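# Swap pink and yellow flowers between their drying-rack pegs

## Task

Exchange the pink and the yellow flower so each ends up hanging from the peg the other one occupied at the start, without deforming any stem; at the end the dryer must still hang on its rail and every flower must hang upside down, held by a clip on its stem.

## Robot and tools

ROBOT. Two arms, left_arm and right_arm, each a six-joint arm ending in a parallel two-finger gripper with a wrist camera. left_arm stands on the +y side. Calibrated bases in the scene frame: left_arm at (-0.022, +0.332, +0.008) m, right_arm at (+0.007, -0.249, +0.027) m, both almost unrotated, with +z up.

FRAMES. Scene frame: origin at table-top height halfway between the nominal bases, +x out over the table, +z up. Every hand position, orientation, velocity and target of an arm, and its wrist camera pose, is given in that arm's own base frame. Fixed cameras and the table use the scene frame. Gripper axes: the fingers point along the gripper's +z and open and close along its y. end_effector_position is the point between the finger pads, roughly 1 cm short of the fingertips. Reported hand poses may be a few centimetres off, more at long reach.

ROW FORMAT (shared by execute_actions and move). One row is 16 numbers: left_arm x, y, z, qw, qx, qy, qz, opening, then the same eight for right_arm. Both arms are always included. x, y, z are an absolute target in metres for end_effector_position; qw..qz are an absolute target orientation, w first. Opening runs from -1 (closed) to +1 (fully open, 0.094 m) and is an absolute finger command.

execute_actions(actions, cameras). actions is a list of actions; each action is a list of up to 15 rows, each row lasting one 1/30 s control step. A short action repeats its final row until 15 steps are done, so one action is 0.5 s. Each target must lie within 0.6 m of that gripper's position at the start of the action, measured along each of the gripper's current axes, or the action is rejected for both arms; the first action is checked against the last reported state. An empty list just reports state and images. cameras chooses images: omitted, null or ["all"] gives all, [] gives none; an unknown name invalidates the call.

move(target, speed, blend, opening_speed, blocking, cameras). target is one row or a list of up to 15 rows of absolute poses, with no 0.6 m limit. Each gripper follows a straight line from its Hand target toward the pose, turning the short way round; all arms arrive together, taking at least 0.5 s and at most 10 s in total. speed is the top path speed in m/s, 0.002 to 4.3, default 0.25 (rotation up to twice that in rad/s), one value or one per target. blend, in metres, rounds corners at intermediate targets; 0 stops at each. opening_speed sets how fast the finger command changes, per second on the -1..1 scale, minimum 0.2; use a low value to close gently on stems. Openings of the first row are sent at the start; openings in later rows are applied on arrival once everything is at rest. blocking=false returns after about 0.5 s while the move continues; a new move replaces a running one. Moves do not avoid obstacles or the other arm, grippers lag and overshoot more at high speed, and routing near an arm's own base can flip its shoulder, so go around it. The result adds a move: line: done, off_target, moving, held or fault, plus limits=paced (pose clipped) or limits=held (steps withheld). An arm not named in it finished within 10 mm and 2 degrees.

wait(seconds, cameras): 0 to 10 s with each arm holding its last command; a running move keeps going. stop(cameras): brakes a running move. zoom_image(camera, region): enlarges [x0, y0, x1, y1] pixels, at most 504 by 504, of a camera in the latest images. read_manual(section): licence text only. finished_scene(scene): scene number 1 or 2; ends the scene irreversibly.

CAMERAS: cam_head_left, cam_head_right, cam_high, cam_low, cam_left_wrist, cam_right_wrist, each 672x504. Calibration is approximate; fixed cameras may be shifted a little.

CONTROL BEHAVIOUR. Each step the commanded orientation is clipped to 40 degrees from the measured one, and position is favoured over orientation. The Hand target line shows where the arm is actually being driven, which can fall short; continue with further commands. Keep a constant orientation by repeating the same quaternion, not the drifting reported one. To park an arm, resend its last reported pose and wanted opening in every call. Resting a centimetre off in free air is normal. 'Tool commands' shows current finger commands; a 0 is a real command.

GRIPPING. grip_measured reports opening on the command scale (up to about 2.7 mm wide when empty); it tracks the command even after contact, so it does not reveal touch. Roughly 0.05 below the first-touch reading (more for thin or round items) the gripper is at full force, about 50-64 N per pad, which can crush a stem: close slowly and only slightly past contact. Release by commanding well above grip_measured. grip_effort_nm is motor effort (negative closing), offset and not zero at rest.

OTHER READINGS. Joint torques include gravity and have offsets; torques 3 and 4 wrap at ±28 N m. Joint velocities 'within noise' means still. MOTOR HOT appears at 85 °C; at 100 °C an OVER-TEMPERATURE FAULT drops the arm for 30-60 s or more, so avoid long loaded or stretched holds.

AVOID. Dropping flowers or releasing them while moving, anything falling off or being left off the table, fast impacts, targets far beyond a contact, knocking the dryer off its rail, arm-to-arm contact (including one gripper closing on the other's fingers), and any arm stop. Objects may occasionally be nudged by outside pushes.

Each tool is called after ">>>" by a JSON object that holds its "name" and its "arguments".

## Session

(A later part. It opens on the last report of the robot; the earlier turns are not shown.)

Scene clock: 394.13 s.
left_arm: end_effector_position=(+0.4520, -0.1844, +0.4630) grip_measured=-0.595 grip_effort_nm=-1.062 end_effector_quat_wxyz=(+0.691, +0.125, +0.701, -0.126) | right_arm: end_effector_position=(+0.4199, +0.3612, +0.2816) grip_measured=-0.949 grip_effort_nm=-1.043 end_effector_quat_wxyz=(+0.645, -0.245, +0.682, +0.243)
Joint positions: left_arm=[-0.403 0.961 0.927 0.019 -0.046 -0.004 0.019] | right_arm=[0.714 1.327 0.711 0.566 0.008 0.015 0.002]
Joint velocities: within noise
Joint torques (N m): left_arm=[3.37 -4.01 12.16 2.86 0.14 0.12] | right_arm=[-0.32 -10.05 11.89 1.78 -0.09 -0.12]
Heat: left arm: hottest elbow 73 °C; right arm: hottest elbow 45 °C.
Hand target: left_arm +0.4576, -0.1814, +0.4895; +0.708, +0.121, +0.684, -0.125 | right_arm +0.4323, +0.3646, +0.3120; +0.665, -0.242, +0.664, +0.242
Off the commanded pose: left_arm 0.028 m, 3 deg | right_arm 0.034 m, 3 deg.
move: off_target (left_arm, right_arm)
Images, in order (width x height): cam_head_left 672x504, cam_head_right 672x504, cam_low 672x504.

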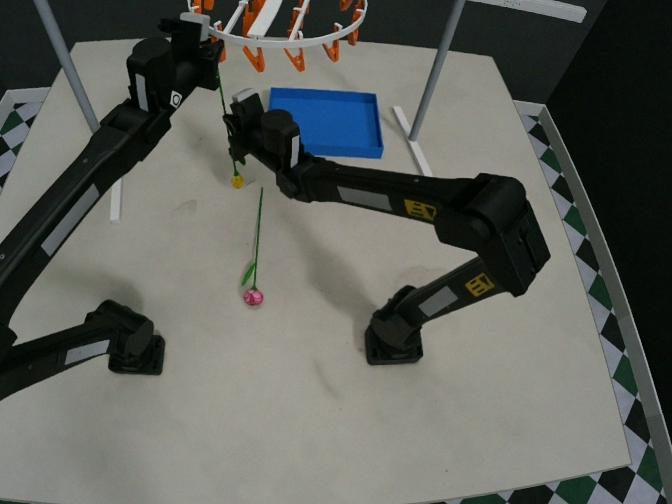

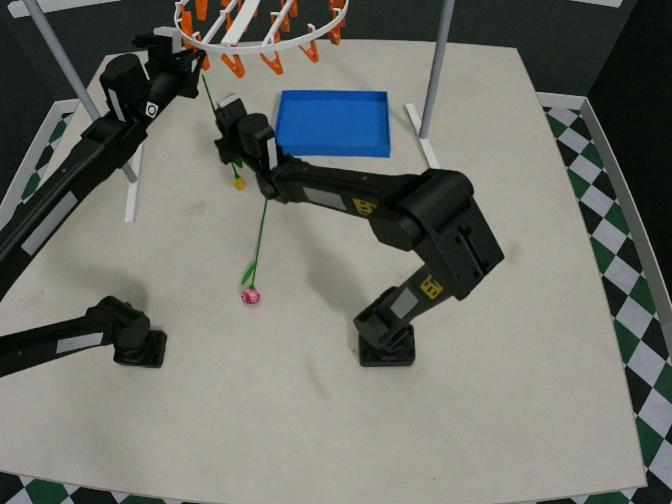

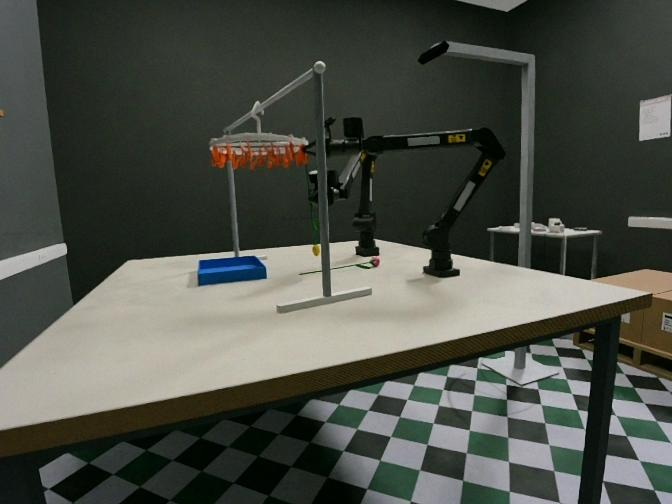

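>>> {"name": "move", "arguments": {"target": [[0.459,-0.182,0.490,0.7084,0.1206,0.6841,-0.1249,-0.95,0.434,0.366,0.335,0.6645,-0.2418,0.6645,0.2418,-1]], "speed": 0.08, "cameras": ["cam_low","cam_head_left","cam_head_right","cam_left_wrist"]}}

>>> {"name": "zoom_image", "arguments": {"camera": "cam_low", "region": [275, 130, 335, 210]}}

>>> {"name": "zoom_image", "arguments": {"camera": "cam_head_left", "region": [180, 30, 280, 105]}}

>>> {"name": "zoom_image", "arguments": {"camera": "cam_head_right", "region": [160, 30, 260, 105]}}

Scene clock: 400.33 s.
left_arm: end_effector_position=(+0.4520, -0.1844, +0.4630) grip_measured=-0.595 grip_effort_nm=-1.067 end_effector_quat_wxyz=(+0.691, +0.125, +0.701, -0.126) | right_arm: end_effector_position=(+0.4212, +0.3620, +0.3022) grip_measured=-0.949 grip_effort_nm=-1.033 end_effector_quat_wxyz=(+0.644, -0.246, +0.682, +0.242)
Joint positions: left_arm=[-0.403 0.961 0.927 0.019 -0.046 -0.004 0.019] | right_arm=[0.713 1.293 0.747 0.493 0.008 0.015 0.002]
Joint velocities: within noise
Joint torques (N m): left_arm=[3.37 -4.07 12.16 2.86 0.14 0.13] | right_arm=[-0.21 -10.05 12.25 1.69 -0.1 -0.12]
Heat: left arm: hottest elbow 74 °C; right arm: hottest elbow 47 °C.
Hand target: left_arm +0.4576, -0.1814, +0.4895; +0.708, +0.121, +0.684, -0.125 | right_arm +0.4324, +0.3645, +0.3349; +0.665, -0.242, +0.664, +0.242
Off the commanded pose: left_arm 0.028 m, 3 deg | right_arm 0.035 m, 3 deg.
move: off_target (left_arm, right_arm)
camera_calibration:
cam_left_wrist: T_world_to_cam=[[-0.344547, -0.938714, -0.010172, -0.0128503], [-0.404479, 0.158221, -0.900757, 0.667744], [0.847162, -0.306239, -0.434205, -0.147909], [0, 0, 0, 1]] pos_world=[0.390964, -0.16301, 0.537122]
Images, in order (width x height): cam_head_left 672x504, cam_head_right 672x504, cam_low 672x504, cam_left_wrist 672x504.

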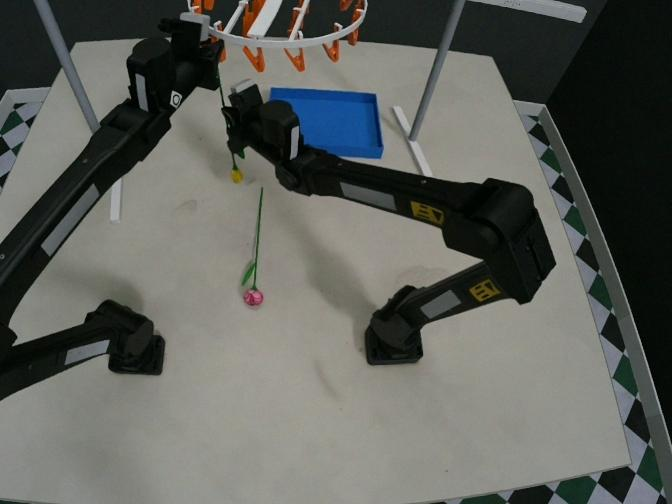

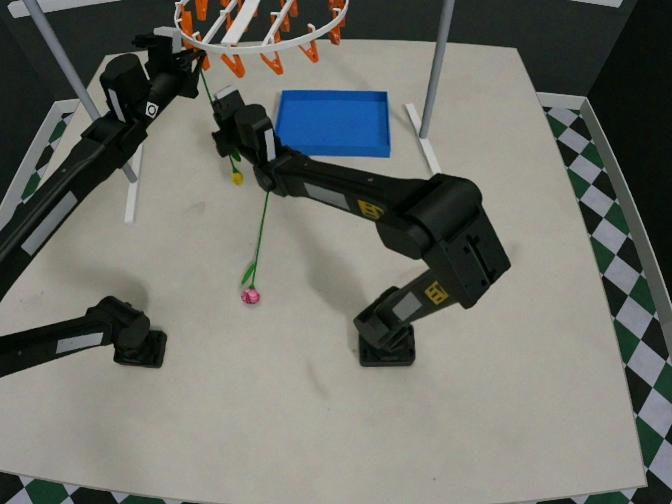

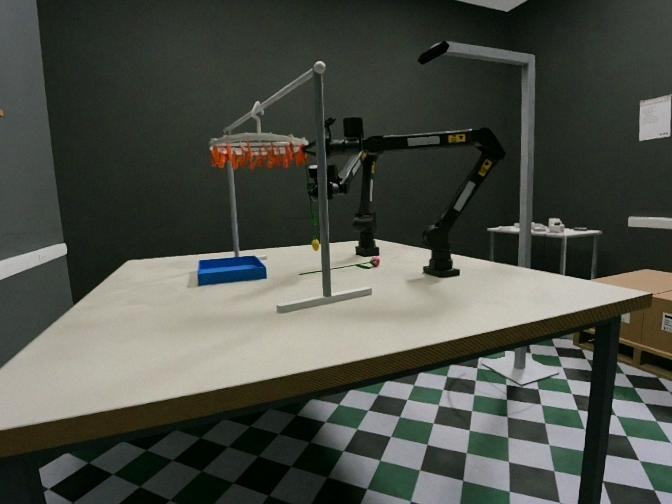

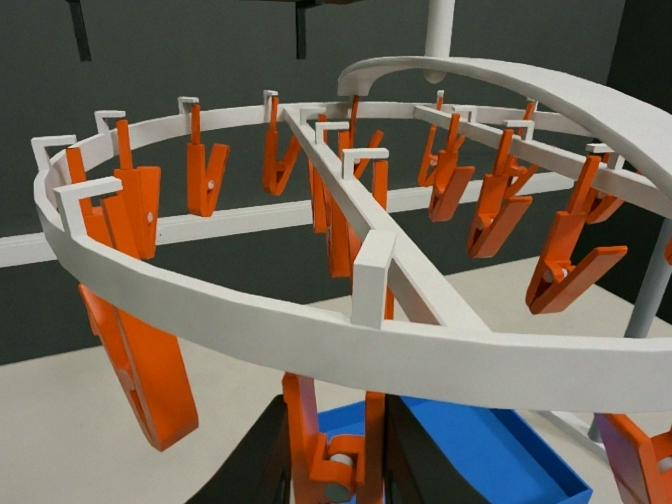

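Scaled by 6.300 from the camera's 672x504 image, which has a finer 960x720 frame.

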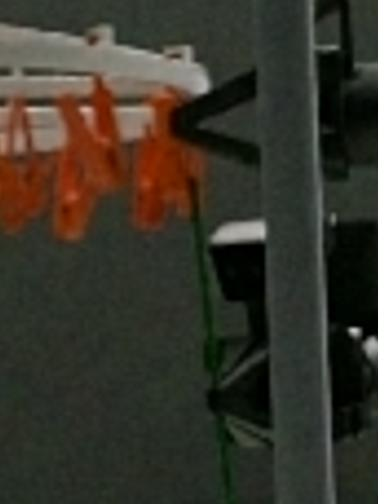

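Scaled by 5.040 from the camera's 672x504 image, which has a finer 960x720 frame.

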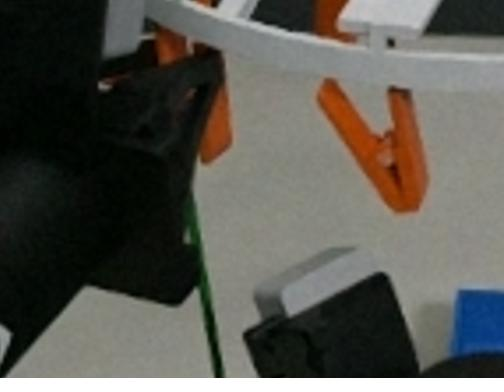

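Scaled by 5.040 from the camera's 672x504 image, which has a finer 960x720 frame.

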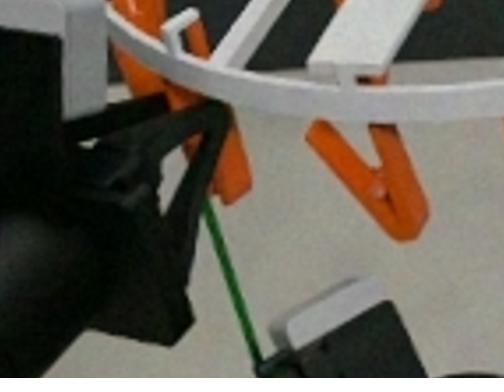

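>>> {"name": "zoom_image", "arguments": {"camera": "cam_head_right", "region": [185, 45, 225, 75]}}

>>> {"name": "zoom_image", "arguments": {"camera": "cam_low", "region": [290, 140, 322, 172]}}

>>> {"name": "zoom_image", "arguments": {"camera": "cam_high", "region": [285, 70, 345, 115]}}

Scaled by 12.600 from the camera's 672x504 image, which has a finer 960x720 frame.

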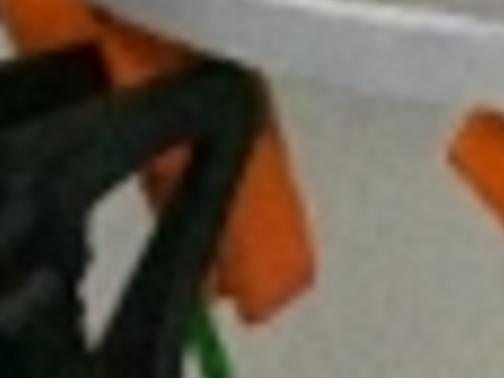

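Scaled by 15.750 from the camera's 672x504 image, which has a finer 960x720 frame.

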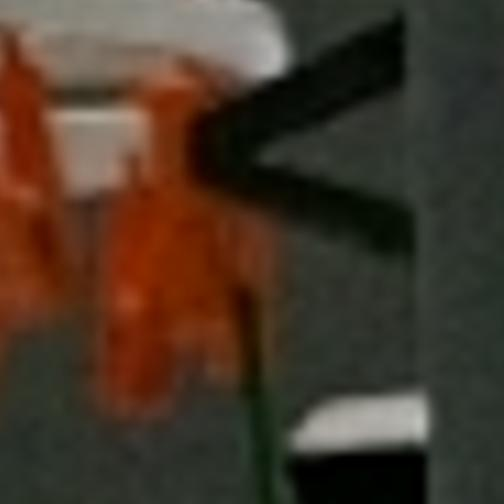

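This scene's latest camera images include none from cam_high. They are from: cam_head_left, cam_head_right, cam_low, cam_left_wrist. cam_high's image comes with the result of a call that names it in "cameras".

>>> {"name": "move", "arguments": {"target": [[0.459,-0.182,0.490,0.7084,0.1206,0.6841,-0.1249,-0.95,0.430,0.366,0.268,0.6645,-0.2418,0.6645,0.2418,-1],[0.459,-0.182,0.490,0.7084,0.1206,0.6841,-0.1249,-0.95,0.426,0.347,0.268,0.6645,-0.2418,0.6645,0.2418,-1],[0.459,-0.182,0.490,0.7084,0.1206,0.6841,-0.1249,-0.95,0.432,0.354,0.300,0.6645,-0.2418,0.6645,0.2418,-1]], "speed": 0.1, "cameras": ["cam_low","cam_head_left","cam_head_right"]}}

>>> {"name": "zoom_image", "arguments": {"camera": "cam_low", "region": [285, 140, 325, 180]}}

>>> {"name": "zoom_image", "arguments": {"camera": "cam_head_left", "region": [205, 45, 245, 85]}}

>>> {"name": "zoom_image", "arguments": {"camera": "cam_head_right", "region": [185, 45, 225, 85]}}

Scene clock: 422.97 s.
left_arm: end_effector_position=(+0.4520, -0.1844, +0.4630) grip_measured=-0.595 grip_effort_nm=-1.067 end_effector_quat_wxyz=(+0.691, +0.125, +0.701, -0.126) | right_arm: end_effector_position=(+0.4214, +0.3492, +0.2719) grip_measured=-0.949 grip_effort_nm=-1.033 end_effector_quat_wxyz=(+0.647, -0.244, +0.681, +0.243)
Joint positions: left_arm=[-0.403 0.961 0.927 0.019 -0.046 -0.004 0.019] | right_arm=[0.688 1.33 0.68 0.603 -0.014 0.015 0.002]
Joint velocities: within noise
Joint torques (N m): left_arm=[3.37 -3.96 12.16 2.86 0.14 0.12] | right_arm=[0.09 -10.23 11.12 1.74 -0.06 -0.11]
Heat: left arm: hottest elbow 75 °C; right arm: hottest elbow 49 °C.
Hand target: left_arm +0.4576, -0.1814, +0.4895; +0.708, +0.121, +0.684, -0.125 | right_arm +0.4307, +0.3530, +0.3000; +0.665, -0.242, +0.664, +0.242
Off the commanded pose: left_arm 0.028 m, 3 deg | right_arm 0.030 m, 3 deg.
move: off_target (left_arm, right_arm)
Images, in order (width x height): cam_head_left 672x504, cam_head_right 672x504, cam_low 672x504.

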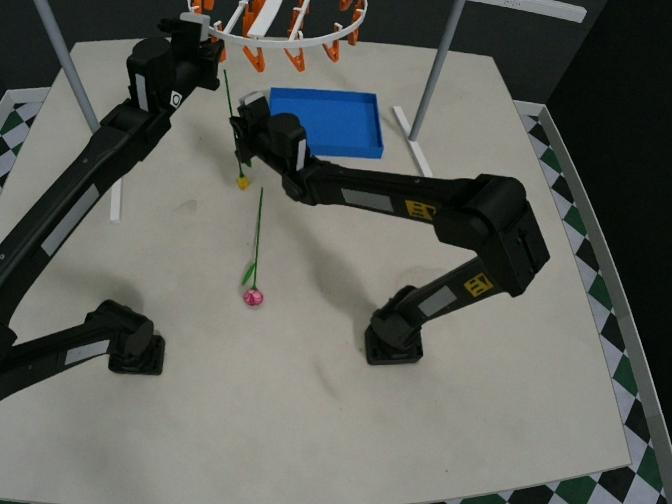

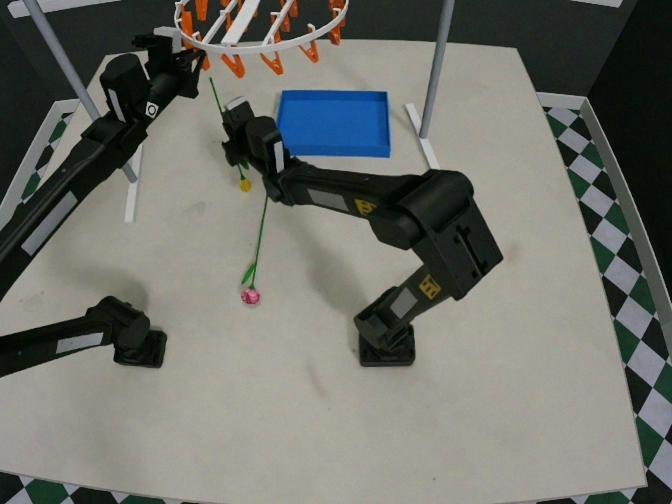

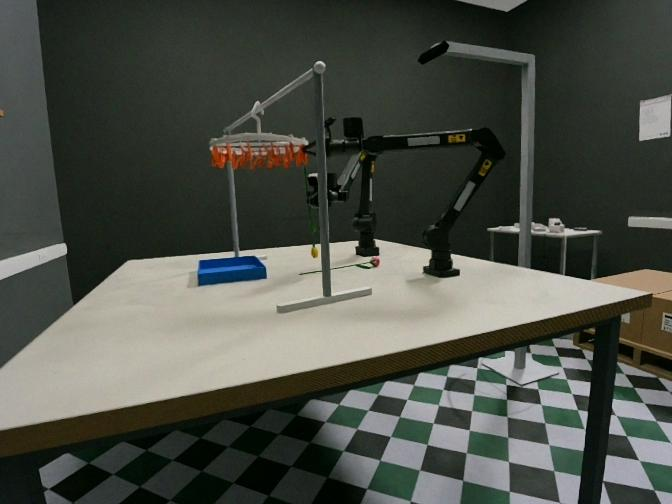

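Scaled by 12.600 from the camera's 672x504 image, which has a finer 960x720 frame.

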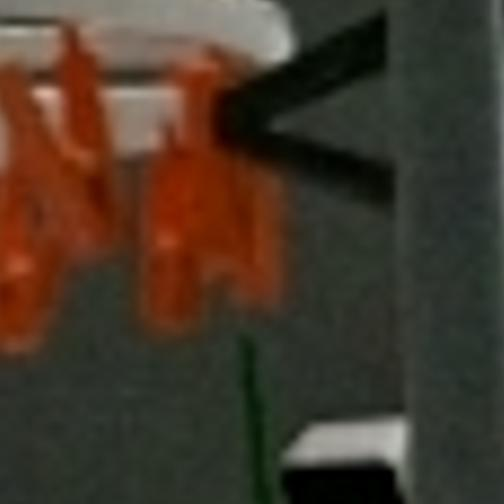

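Scaled by 12.600 from the camera's 672x504 image, which has a finer 960x720 frame.

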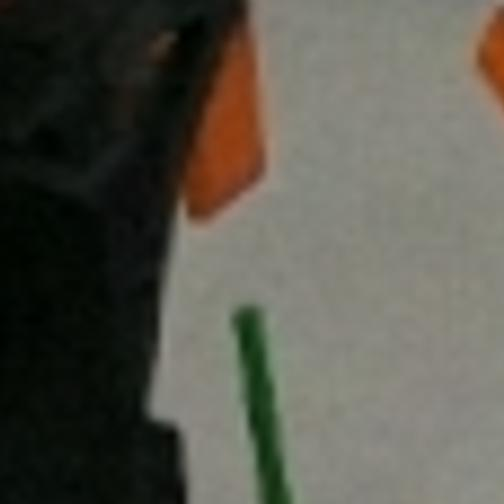

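Scaled by 12.600 from the camera's 672x504 image, which has a finer 960x720 frame.

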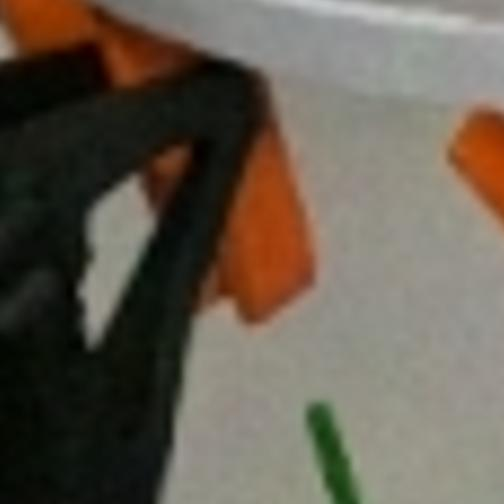

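>>> {"name": "move", "arguments": {"target": [[0.459,-0.182,0.490,0.7084,0.1206,0.6841,-0.1249,-0.95,0.432,0.361,0.300,0.6645,-0.2418,0.6645,0.2418,-1],[0.459,-0.182,0.490,0.7084,0.1206,0.6841,-0.1249,-0.95,0.432,0.361,0.318,0.6645,-0.2418,0.6645,0.2418,-1]], "speed": 0.1, "cameras": ["cam_low","cam_head_left","cam_head_right"]}}

>>> {"name": "zoom_image", "arguments": {"camera": "cam_low", "region": [285, 140, 325, 180]}}

>>> {"name": "zoom_image", "arguments": {"camera": "cam_head_right", "region": [185, 45, 225, 85]}}

Scene clock: 429.37 s.
left_arm: end_effector_position=(+0.4520, -0.1844, +0.4630) grip_measured=-0.595 grip_effort_nm=-1.057 end_effector_quat_wxyz=(+0.691, +0.125, +0.701, -0.126) | right_arm: end_effector_position=(+0.4248, +0.3497, +0.2861) grip_measured=-0.949 grip_effort_nm=-1.038 end_effector_quat_wxyz=(+0.646, -0.241, +0.684, +0.238)
Joint positions: left_arm=[-0.403 0.961 0.927 0.019 -0.046 -0.004 0.019] | right_arm=[0.688 1.307 0.71 0.546 -0.004 0.015 0.002]
Joint velocities: within noise
Joint torques (N m): left_arm=[3.37 -4.01 12.16 2.85 0.14 0.13] | right_arm=[1.38 -10.11 11.97 1.73 0.09 -0.1]
Heat: left arm: hottest elbow 75 °C; right arm: hottest elbow 49 °C.
Hand target: left_arm +0.4576, -0.1814, +0.4895; +0.708, +0.121, +0.684, -0.125 | right_arm +0.4304, +0.3597, +0.3182; +0.665, -0.242, +0.664, +0.242
Off the commanded pose: left_arm 0.028 m, 3 deg | right_arm 0.035 m, 3 deg.
move: off_target (left_arm, right_arm)
Images, in order (width x height): cam_head_left 672x504, cam_head_right 672x504, cam_low 672x504.

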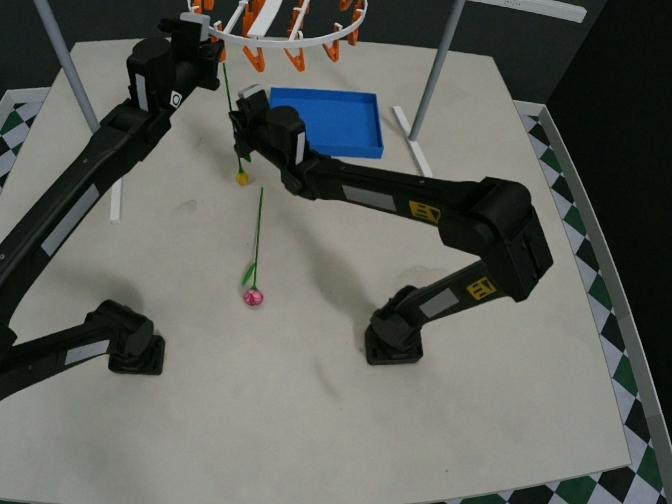

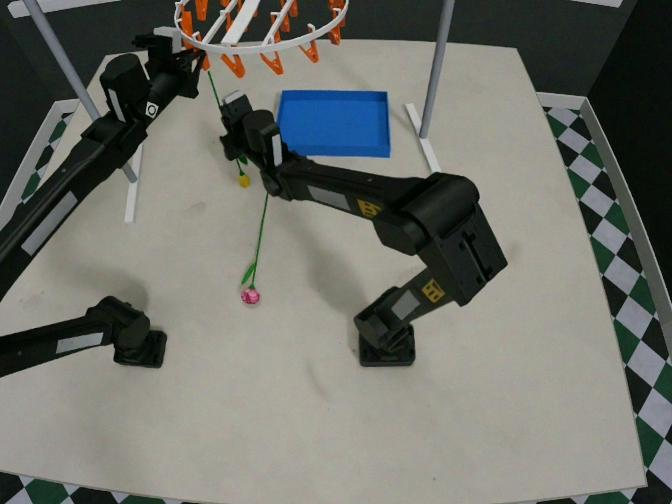

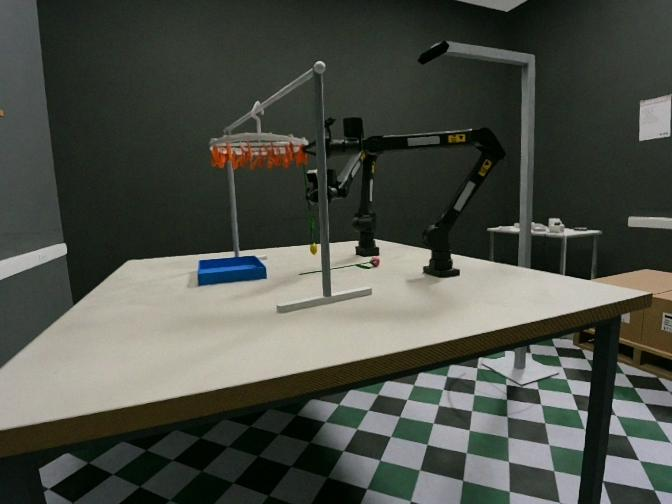

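Scaled by 12.600 from the camera's 672x504 image, which has a finer 960x720 frame.

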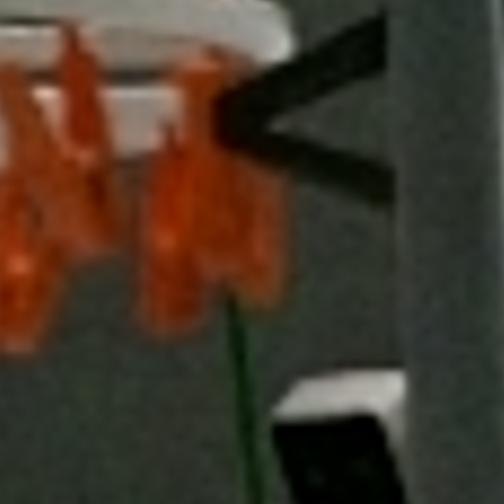

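Scaled by 12.600 from the camera's 672x504 image, which has a finer 960x720 frame.

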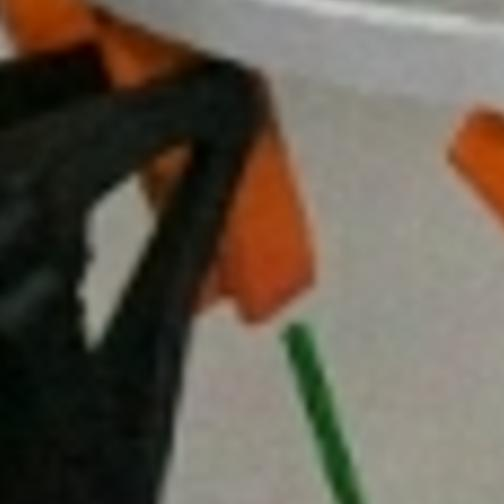

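>>> {"name": "move", "arguments": {"target": [[0.459,-0.182,0.490,0.7084,0.1206,0.6841,-0.1249,-0.95,0.428,0.362,0.285,0.6645,-0.2418,0.6645,0.2418,-1],[0.459,-0.182,0.490,0.7084,0.1206,0.6841,-0.1249,-0.95,0.424,0.366,0.290,0.6645,-0.2418,0.6645,0.2418,-1],[0.459,-0.182,0.490,0.7084,0.1206,0.6841,-0.1249,-0.95,0.428,0.364,0.318,0.6645,-0.2418,0.6645,0.2418,-1]], "speed": 0.1, "cameras": ["cam_low","cam_head_left","cam_head_right"]}}

>>> {"name": "zoom_image", "arguments": {"camera": "cam_low", "region": [285, 140, 325, 180]}}

>>> {"name": "zoom_image", "arguments": {"camera": "cam_head_right", "region": [185, 45, 225, 85]}}

Scene clock: 435.07 s.
left_arm: end_effector_position=(+0.4520, -0.1844, +0.4630) grip_measured=-0.595 grip_effort_nm=-1.067 end_effector_quat_wxyz=(+0.691, +0.125, +0.701, -0.126) | right_arm: end_effector_position=(+0.4201, +0.3550, +0.2866) grip_measured=-0.949 grip_effort_nm=-1.028 end_effector_quat_wxyz=(+0.646, -0.241, +0.684, +0.239)
Joint positions: left_arm=[-0.403 0.961 0.927 0.019 -0.046 -0.004 0.019] | right_arm=[0.707 1.306 0.71 0.545 0.014 0.015 0.002]
Joint velocities: within noise
Joint torques (N m): left_arm=[3.37 -4.01 12.18 2.86 0.14 0.12] | right_arm=[0.79 -10.46 11.78 1.81 -0.08 -0.11]
Heat: left arm: hottest elbow 75 °C; right arm: hottest elbow 49 °C.
Hand target: left_arm +0.4576, -0.1814, +0.4895; +0.708, +0.121, +0.684, -0.125 | right_arm +0.4266, +0.3627, +0.3182; +0.665, -0.242, +0.664, +0.242
Off the commanded pose: left_arm 0.028 m, 3 deg | right_arm 0.034 m, 3 deg.
move: off_target (left_arm, right_arm)
Images, in order (width x height): cam_head_left 672x504, cam_head_right 672x504, cam_low 672x504.

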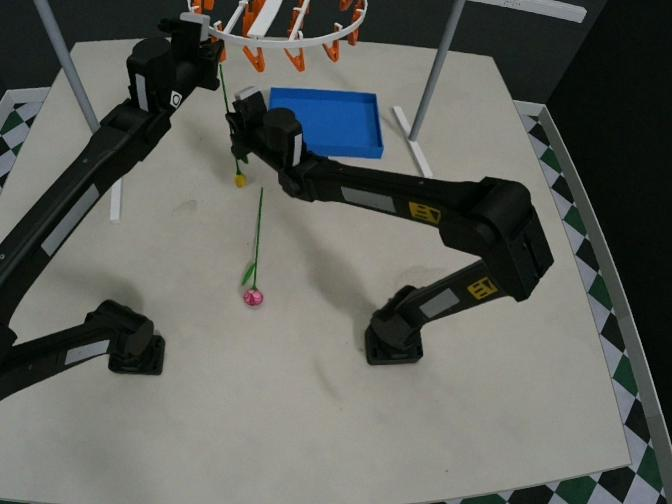

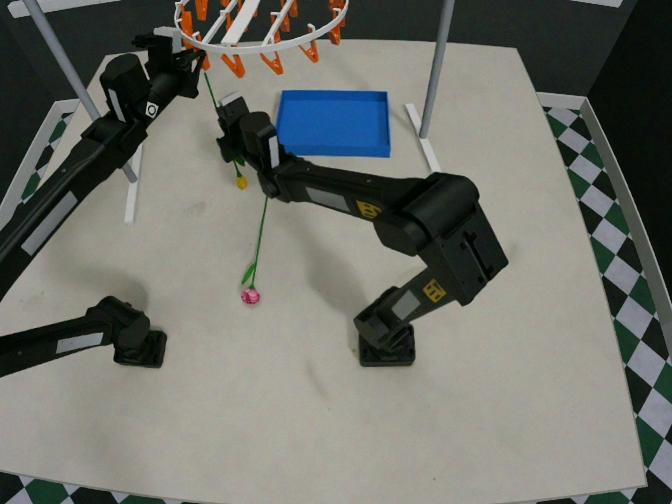

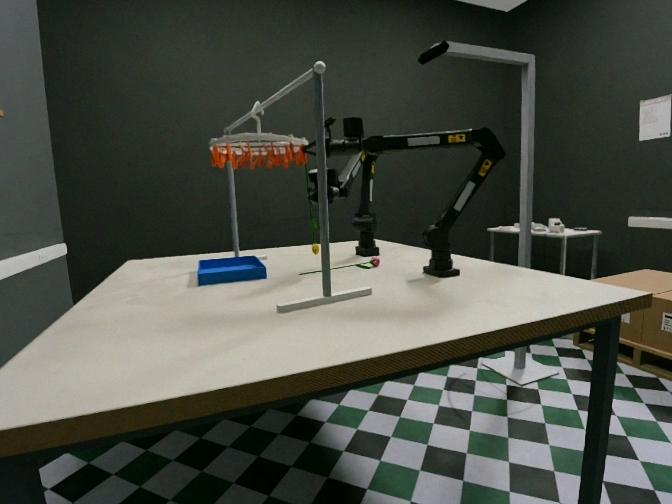

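Scaled by 12.600 from the camera's 672x504 image, which has a finer 960x720 frame.

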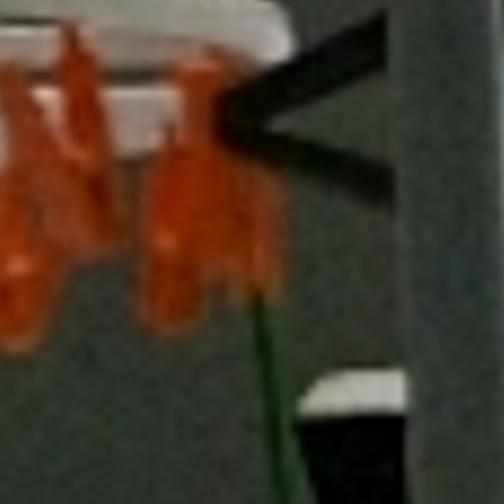

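Scaled by 12.600 from the camera's 672x504 image, which has a finer 960x720 frame.

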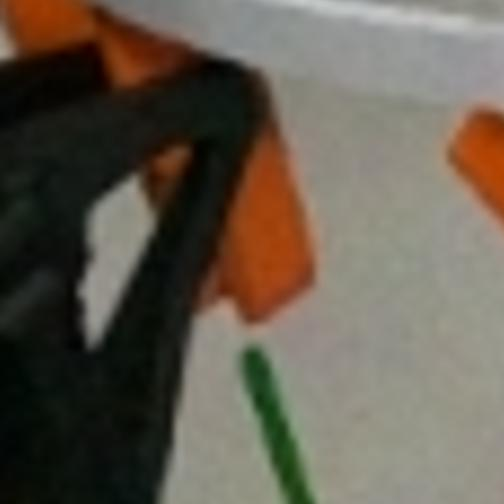

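>>> {"name": "move", "arguments": {"target": [0.459,-0.182,0.490,0.7084,0.1206,0.6841,-0.1249,-0.95,0.428,0.364,0.345,0.6645,-0.2418,0.6645,0.2418,-1], "speed": 0.1, "cameras": ["cam_low","cam_head_left","cam_head_right"]}}

>>> {"name": "zoom_image", "arguments": {"camera": "cam_low", "region": [285, 140, 325, 180]}}

>>> {"name": "zoom_image", "arguments": {"camera": "cam_head_right", "region": [185, 45, 225, 85]}}

Scene clock: 460.10 s.
left_arm: end_effector_position=(+0.4520, -0.1845, +0.4643) grip_measured=-0.595 grip_effort_nm=-1.067 end_effector_quat_wxyz=(+0.692, +0.125, +0.700, -0.126) | right_arm: end_effector_position=(+0.4186, +0.3538, +0.2940) grip_measured=-0.949 grip_effort_nm=-1.043 end_effector_quat_wxyz=(+0.634, -0.246, +0.695, +0.234)
Joint positions: left_arm=[-0.403 0.961 0.927 0.024 -0.046 -0.004 0.019] | right_arm=[0.707 1.273 0.732 0.453 0.014 0.015 0.002]
Joint velocities: within noise
Joint torques (N m): left_arm=[3.31 -3.96 12.16 2.66 0.14 0.12] | right_arm=[0.79 -11.16 13.31 1.99 -0.08 -0.11]
Heat: left arm: hottest elbow 76 °C; right arm: hottest elbow 50 °C.
Hand target: left_arm +0.4576, -0.1816, +0.4895; +0.708, +0.121, +0.684, -0.125 | right_arm +0.4250, +0.3613, +0.3449; +0.665, -0.241, +0.664, +0.242
Off the commanded pose: left_arm 0.027 m, 3 deg | right_arm 0.053 m, 5 deg.
move: off_target (left_arm, right_arm)
Images, in order (width x height): cam_head_left 672x504, cam_head_right 672x504, cam_low 672x504.

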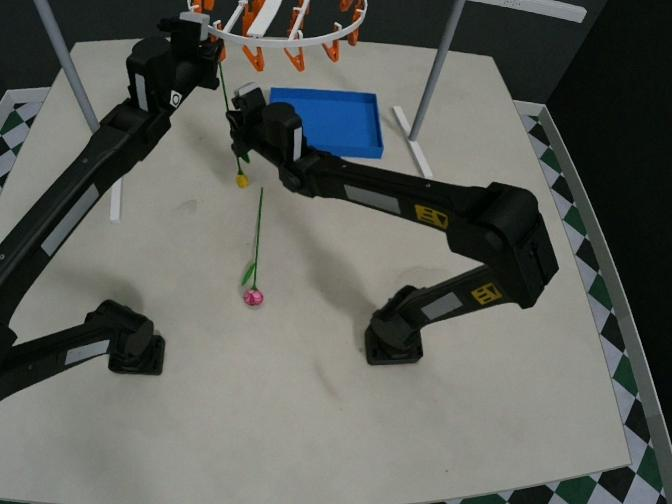

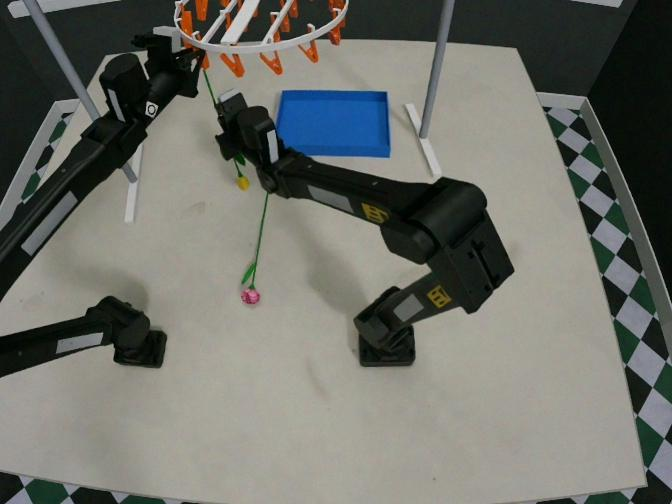

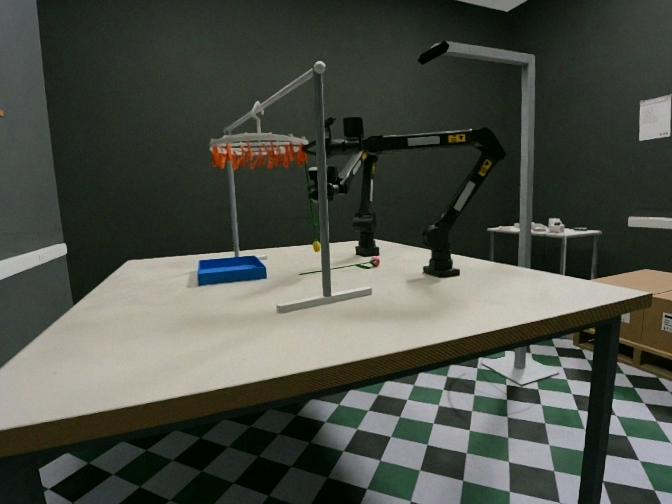

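Scaled by 12.600 from the camera's 672x504 image, which has a finer 960x720 frame.

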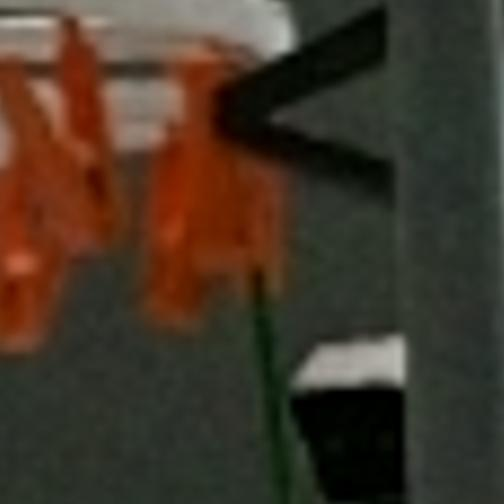

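Scaled by 12.600 from the camera's 672x504 image, which has a finer 960x720 frame.

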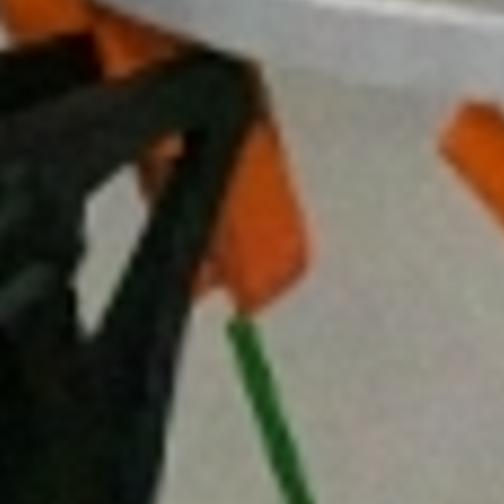

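>>> {"name": "move", "arguments": {"target": [0.459,-0.182,0.490,0.7084,0.1206,0.6841,-0.1249,-0.95,0.430,0.366,0.358,0.6645,-0.2418,0.6645,0.2418,-1], "speed": 0.1, "cameras": ["cam_low","cam_head_left","cam_head_right"]}}

>>> {"name": "zoom_image", "arguments": {"camera": "cam_low", "region": [285, 140, 325, 180]}}

>>> {"name": "zoom_image", "arguments": {"camera": "cam_head_right", "region": [185, 45, 225, 85]}}

>>> {"name": "zoom_image", "arguments": {"camera": "cam_head_left", "region": [200, 30, 240, 70]}}

Scene clock: 463.80 s.
left_arm: end_effector_position=(+0.4523, -0.1838, +0.4659) grip_measured=-0.595 grip_effort_nm=-1.062 end_effector_quat_wxyz=(+0.695, +0.124, +0.697, -0.126) | right_arm: end_effector_position=(+0.4191, +0.3542, +0.2969) grip_measured=-0.949 grip_effort_nm=-1.038 end_effector_quat_wxyz=(+0.627, -0.248, +0.702, +0.231)
Joint positions: left_arm=[-0.401 0.961 0.927 0.031 -0.046 -0.004 0.019] | right_arm=[0.707 1.263 0.747 0.408 0.014 0.015 0.002]
Joint velocities: within noise
Joint torques (N m): left_arm=[3.25 -3.96 12.21 2.41 0.14 0.13] | right_arm=[0.67 -11.52 14.19 2.32 -0.05 -0.12]
Heat: left arm: hottest elbow 77 °C; right arm: hottest elbow 50 °C.
Hand target: left_arm +0.4578, -0.1815, +0.4895; +0.708, +0.121, +0.684, -0.125 | right_arm +0.4259, +0.3623, +0.3576; +0.665, -0.241, +0.664, +0.242
Off the commanded pose: left_arm 0.025 m, 2 deg | right_arm 0.063 m, 6 deg.
move: off_target (left_arm, right_arm)
Images, in order (width x height): cam_head_left 672x504, cam_head_right 672x504, cam_low 672x504.

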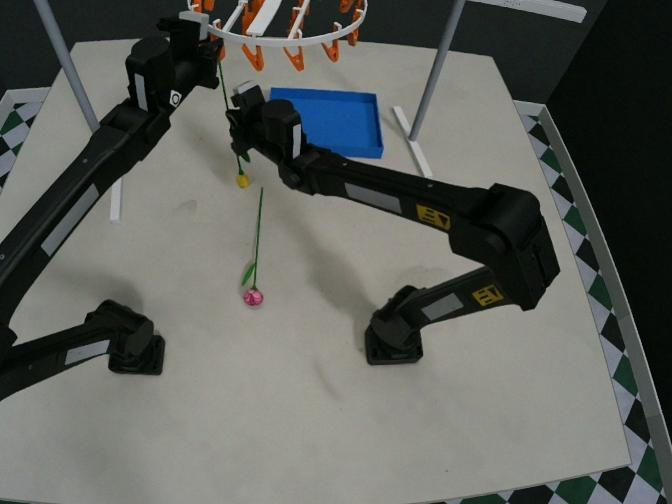

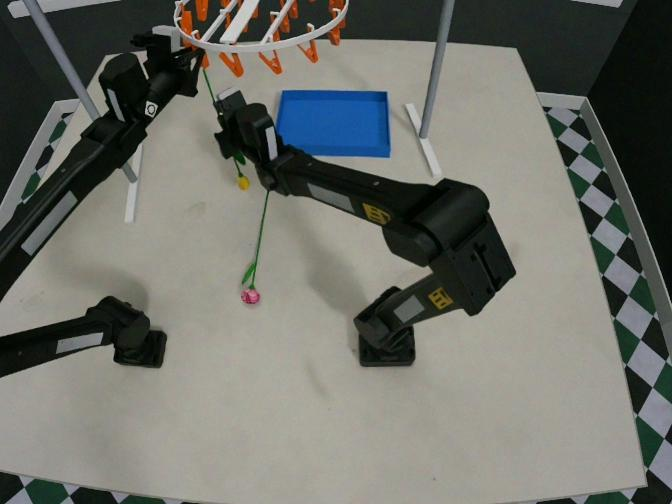

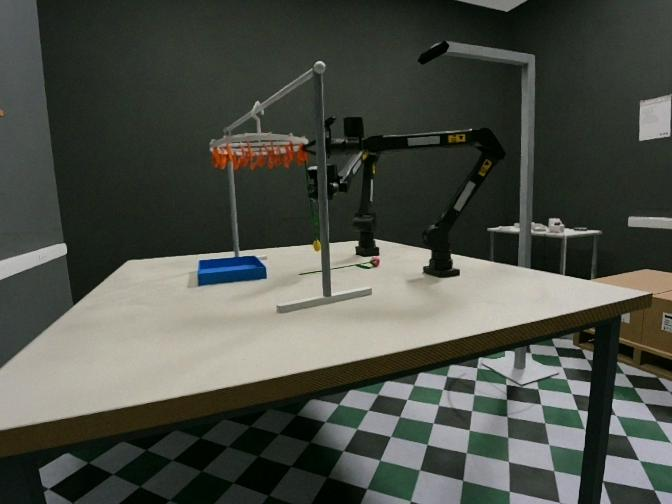

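Scaled by 12.600 from the camera's 672x504 image, which has a finer 960x720 frame.

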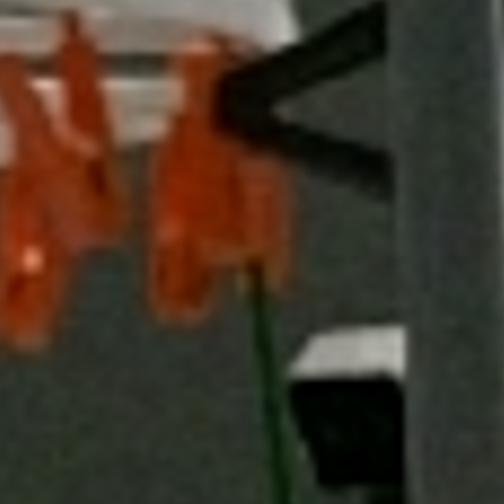

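Scaled by 12.600 from the camera's 672x504 image, which has a finer 960x720 frame.

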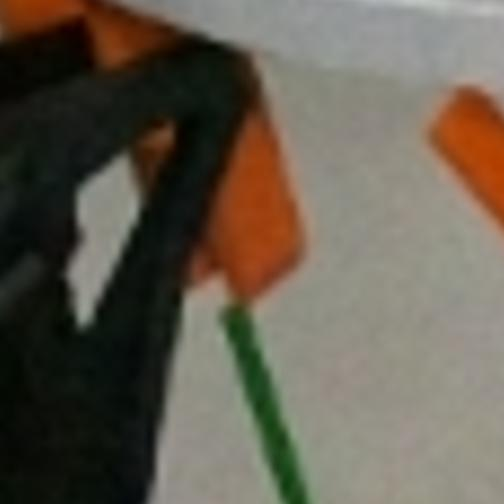

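Scaled by 12.600 from the camera's 672x504 image, which has a finer 960x720 frame.

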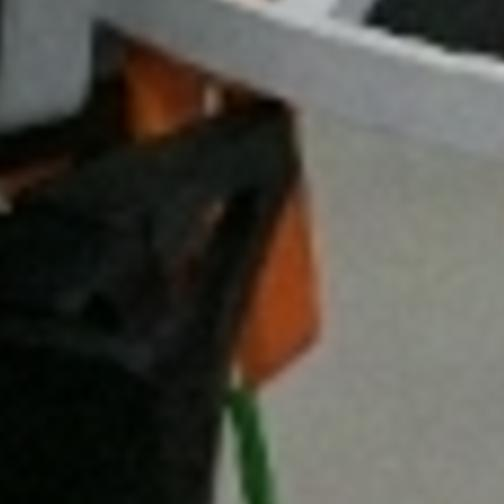

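>>> {"name": "execute_actions", "arguments": {"actions": [], "cameras": ["cam_left_wrist","cam_right_wrist"]}}

>>> {"name": "zoom_image", "arguments": {"camera": "cam_right_wrist", "region": [236, 0, 436, 150]}}

>>> {"name": "zoom_image", "arguments": {"camera": "cam_left_wrist", "region": [236, 320, 436, 470]}}

Scene clock: 476.17 s.
left_arm: end_effector_position=(+0.4523, -0.1838, +0.4659) grip_measured=-0.595 grip_effort_nm=-1.067 end_effector_quat_wxyz=(+0.695, +0.124, +0.697, -0.126) | right_arm: end_effector_position=(+0.4191, +0.3542, +0.2968) grip_measured=-0.949 grip_effort_nm=-1.038 end_effector_quat_wxyz=(+0.626, -0.248, +0.702, +0.231)
Joint positions: left_arm=[-0.401 0.961 0.927 0.031 -0.046 -0.004 0.019] | right_arm=[0.707 1.263 0.747 0.407 0.014 0.015 0.002]
Joint velocities: within noise
Joint torques (N m): left_arm=[3.25 -3.96 12.22 2.4 0.14 0.12] | right_arm=[0.79 -11.4 14.22 2.35 -0.05 -0.11]
Heat: left arm: hottest elbow 77 °C; right arm: hottest elbow 53 °C.
Hand target: left_arm +0.4578, -0.1816, +0.4895; +0.708, +0.121, +0.684, -0.125 | right_arm +0.4259, +0.3623, +0.3575; +0.665, -0.241, +0.665, +0.242
Tool commands: left_gripper/opening=-0.95 right_gripper/opening=-1.0
Off the commanded pose: left_arm 0.025 m, 2 deg | right_arm 0.063 m, 6 deg.
camera_calibration:
cam_left_wrist: T_world_to_cam=[[-0.342928, -0.939313, -0.00957837, -0.0131152], [-0.395211, 0.153521, -0.905671, 0.667526], [0.852179, -0.306795, -0.423873, -0.153897], [0, 0, 0, 1]] pos_world=[0.390464, -0.162013, 0.5392]
cam_right_wrist: T_world_to_cam=[[0.642908, -0.765927, -0.00497928, 0.00227744], [-0.394608, -0.325642, -0.85921, 0.576945], [0.656471, 0.554358, -0.511599, -0.232751], [0, 0, 0, 1]] pos_world=[0.378997, 0.318649, 0.376653]
Images, in order (width x height): cam_left_wrist 672x504, cam_right_wrist 672x504.

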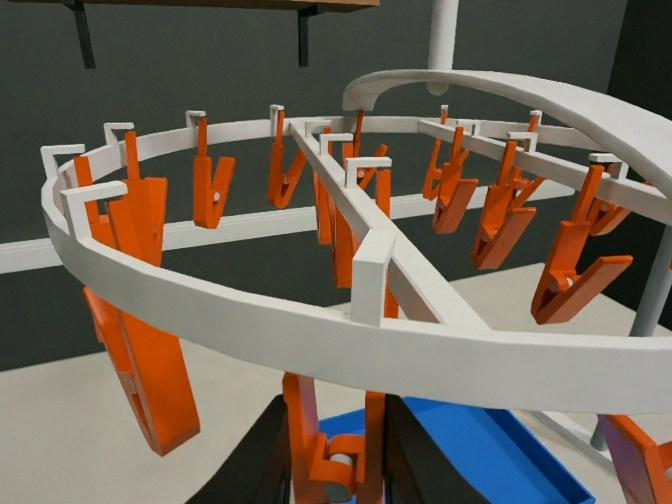

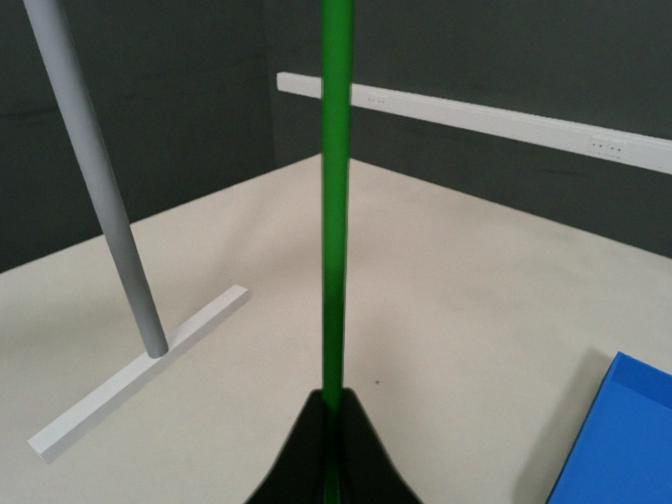

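Scaled by 2.520 from the camera's 672x504 image, which has a finer 960x720 frame.

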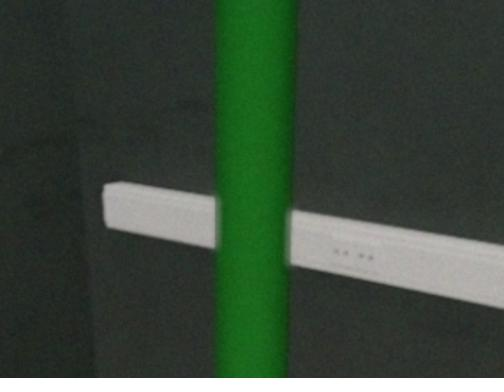

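Scaled by 2.520 from the camera's 672x504 image, which has a finer 960x720 frame.

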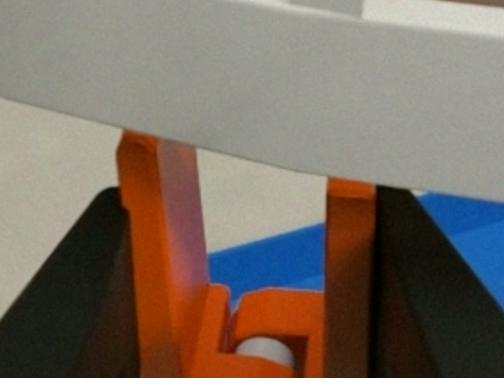

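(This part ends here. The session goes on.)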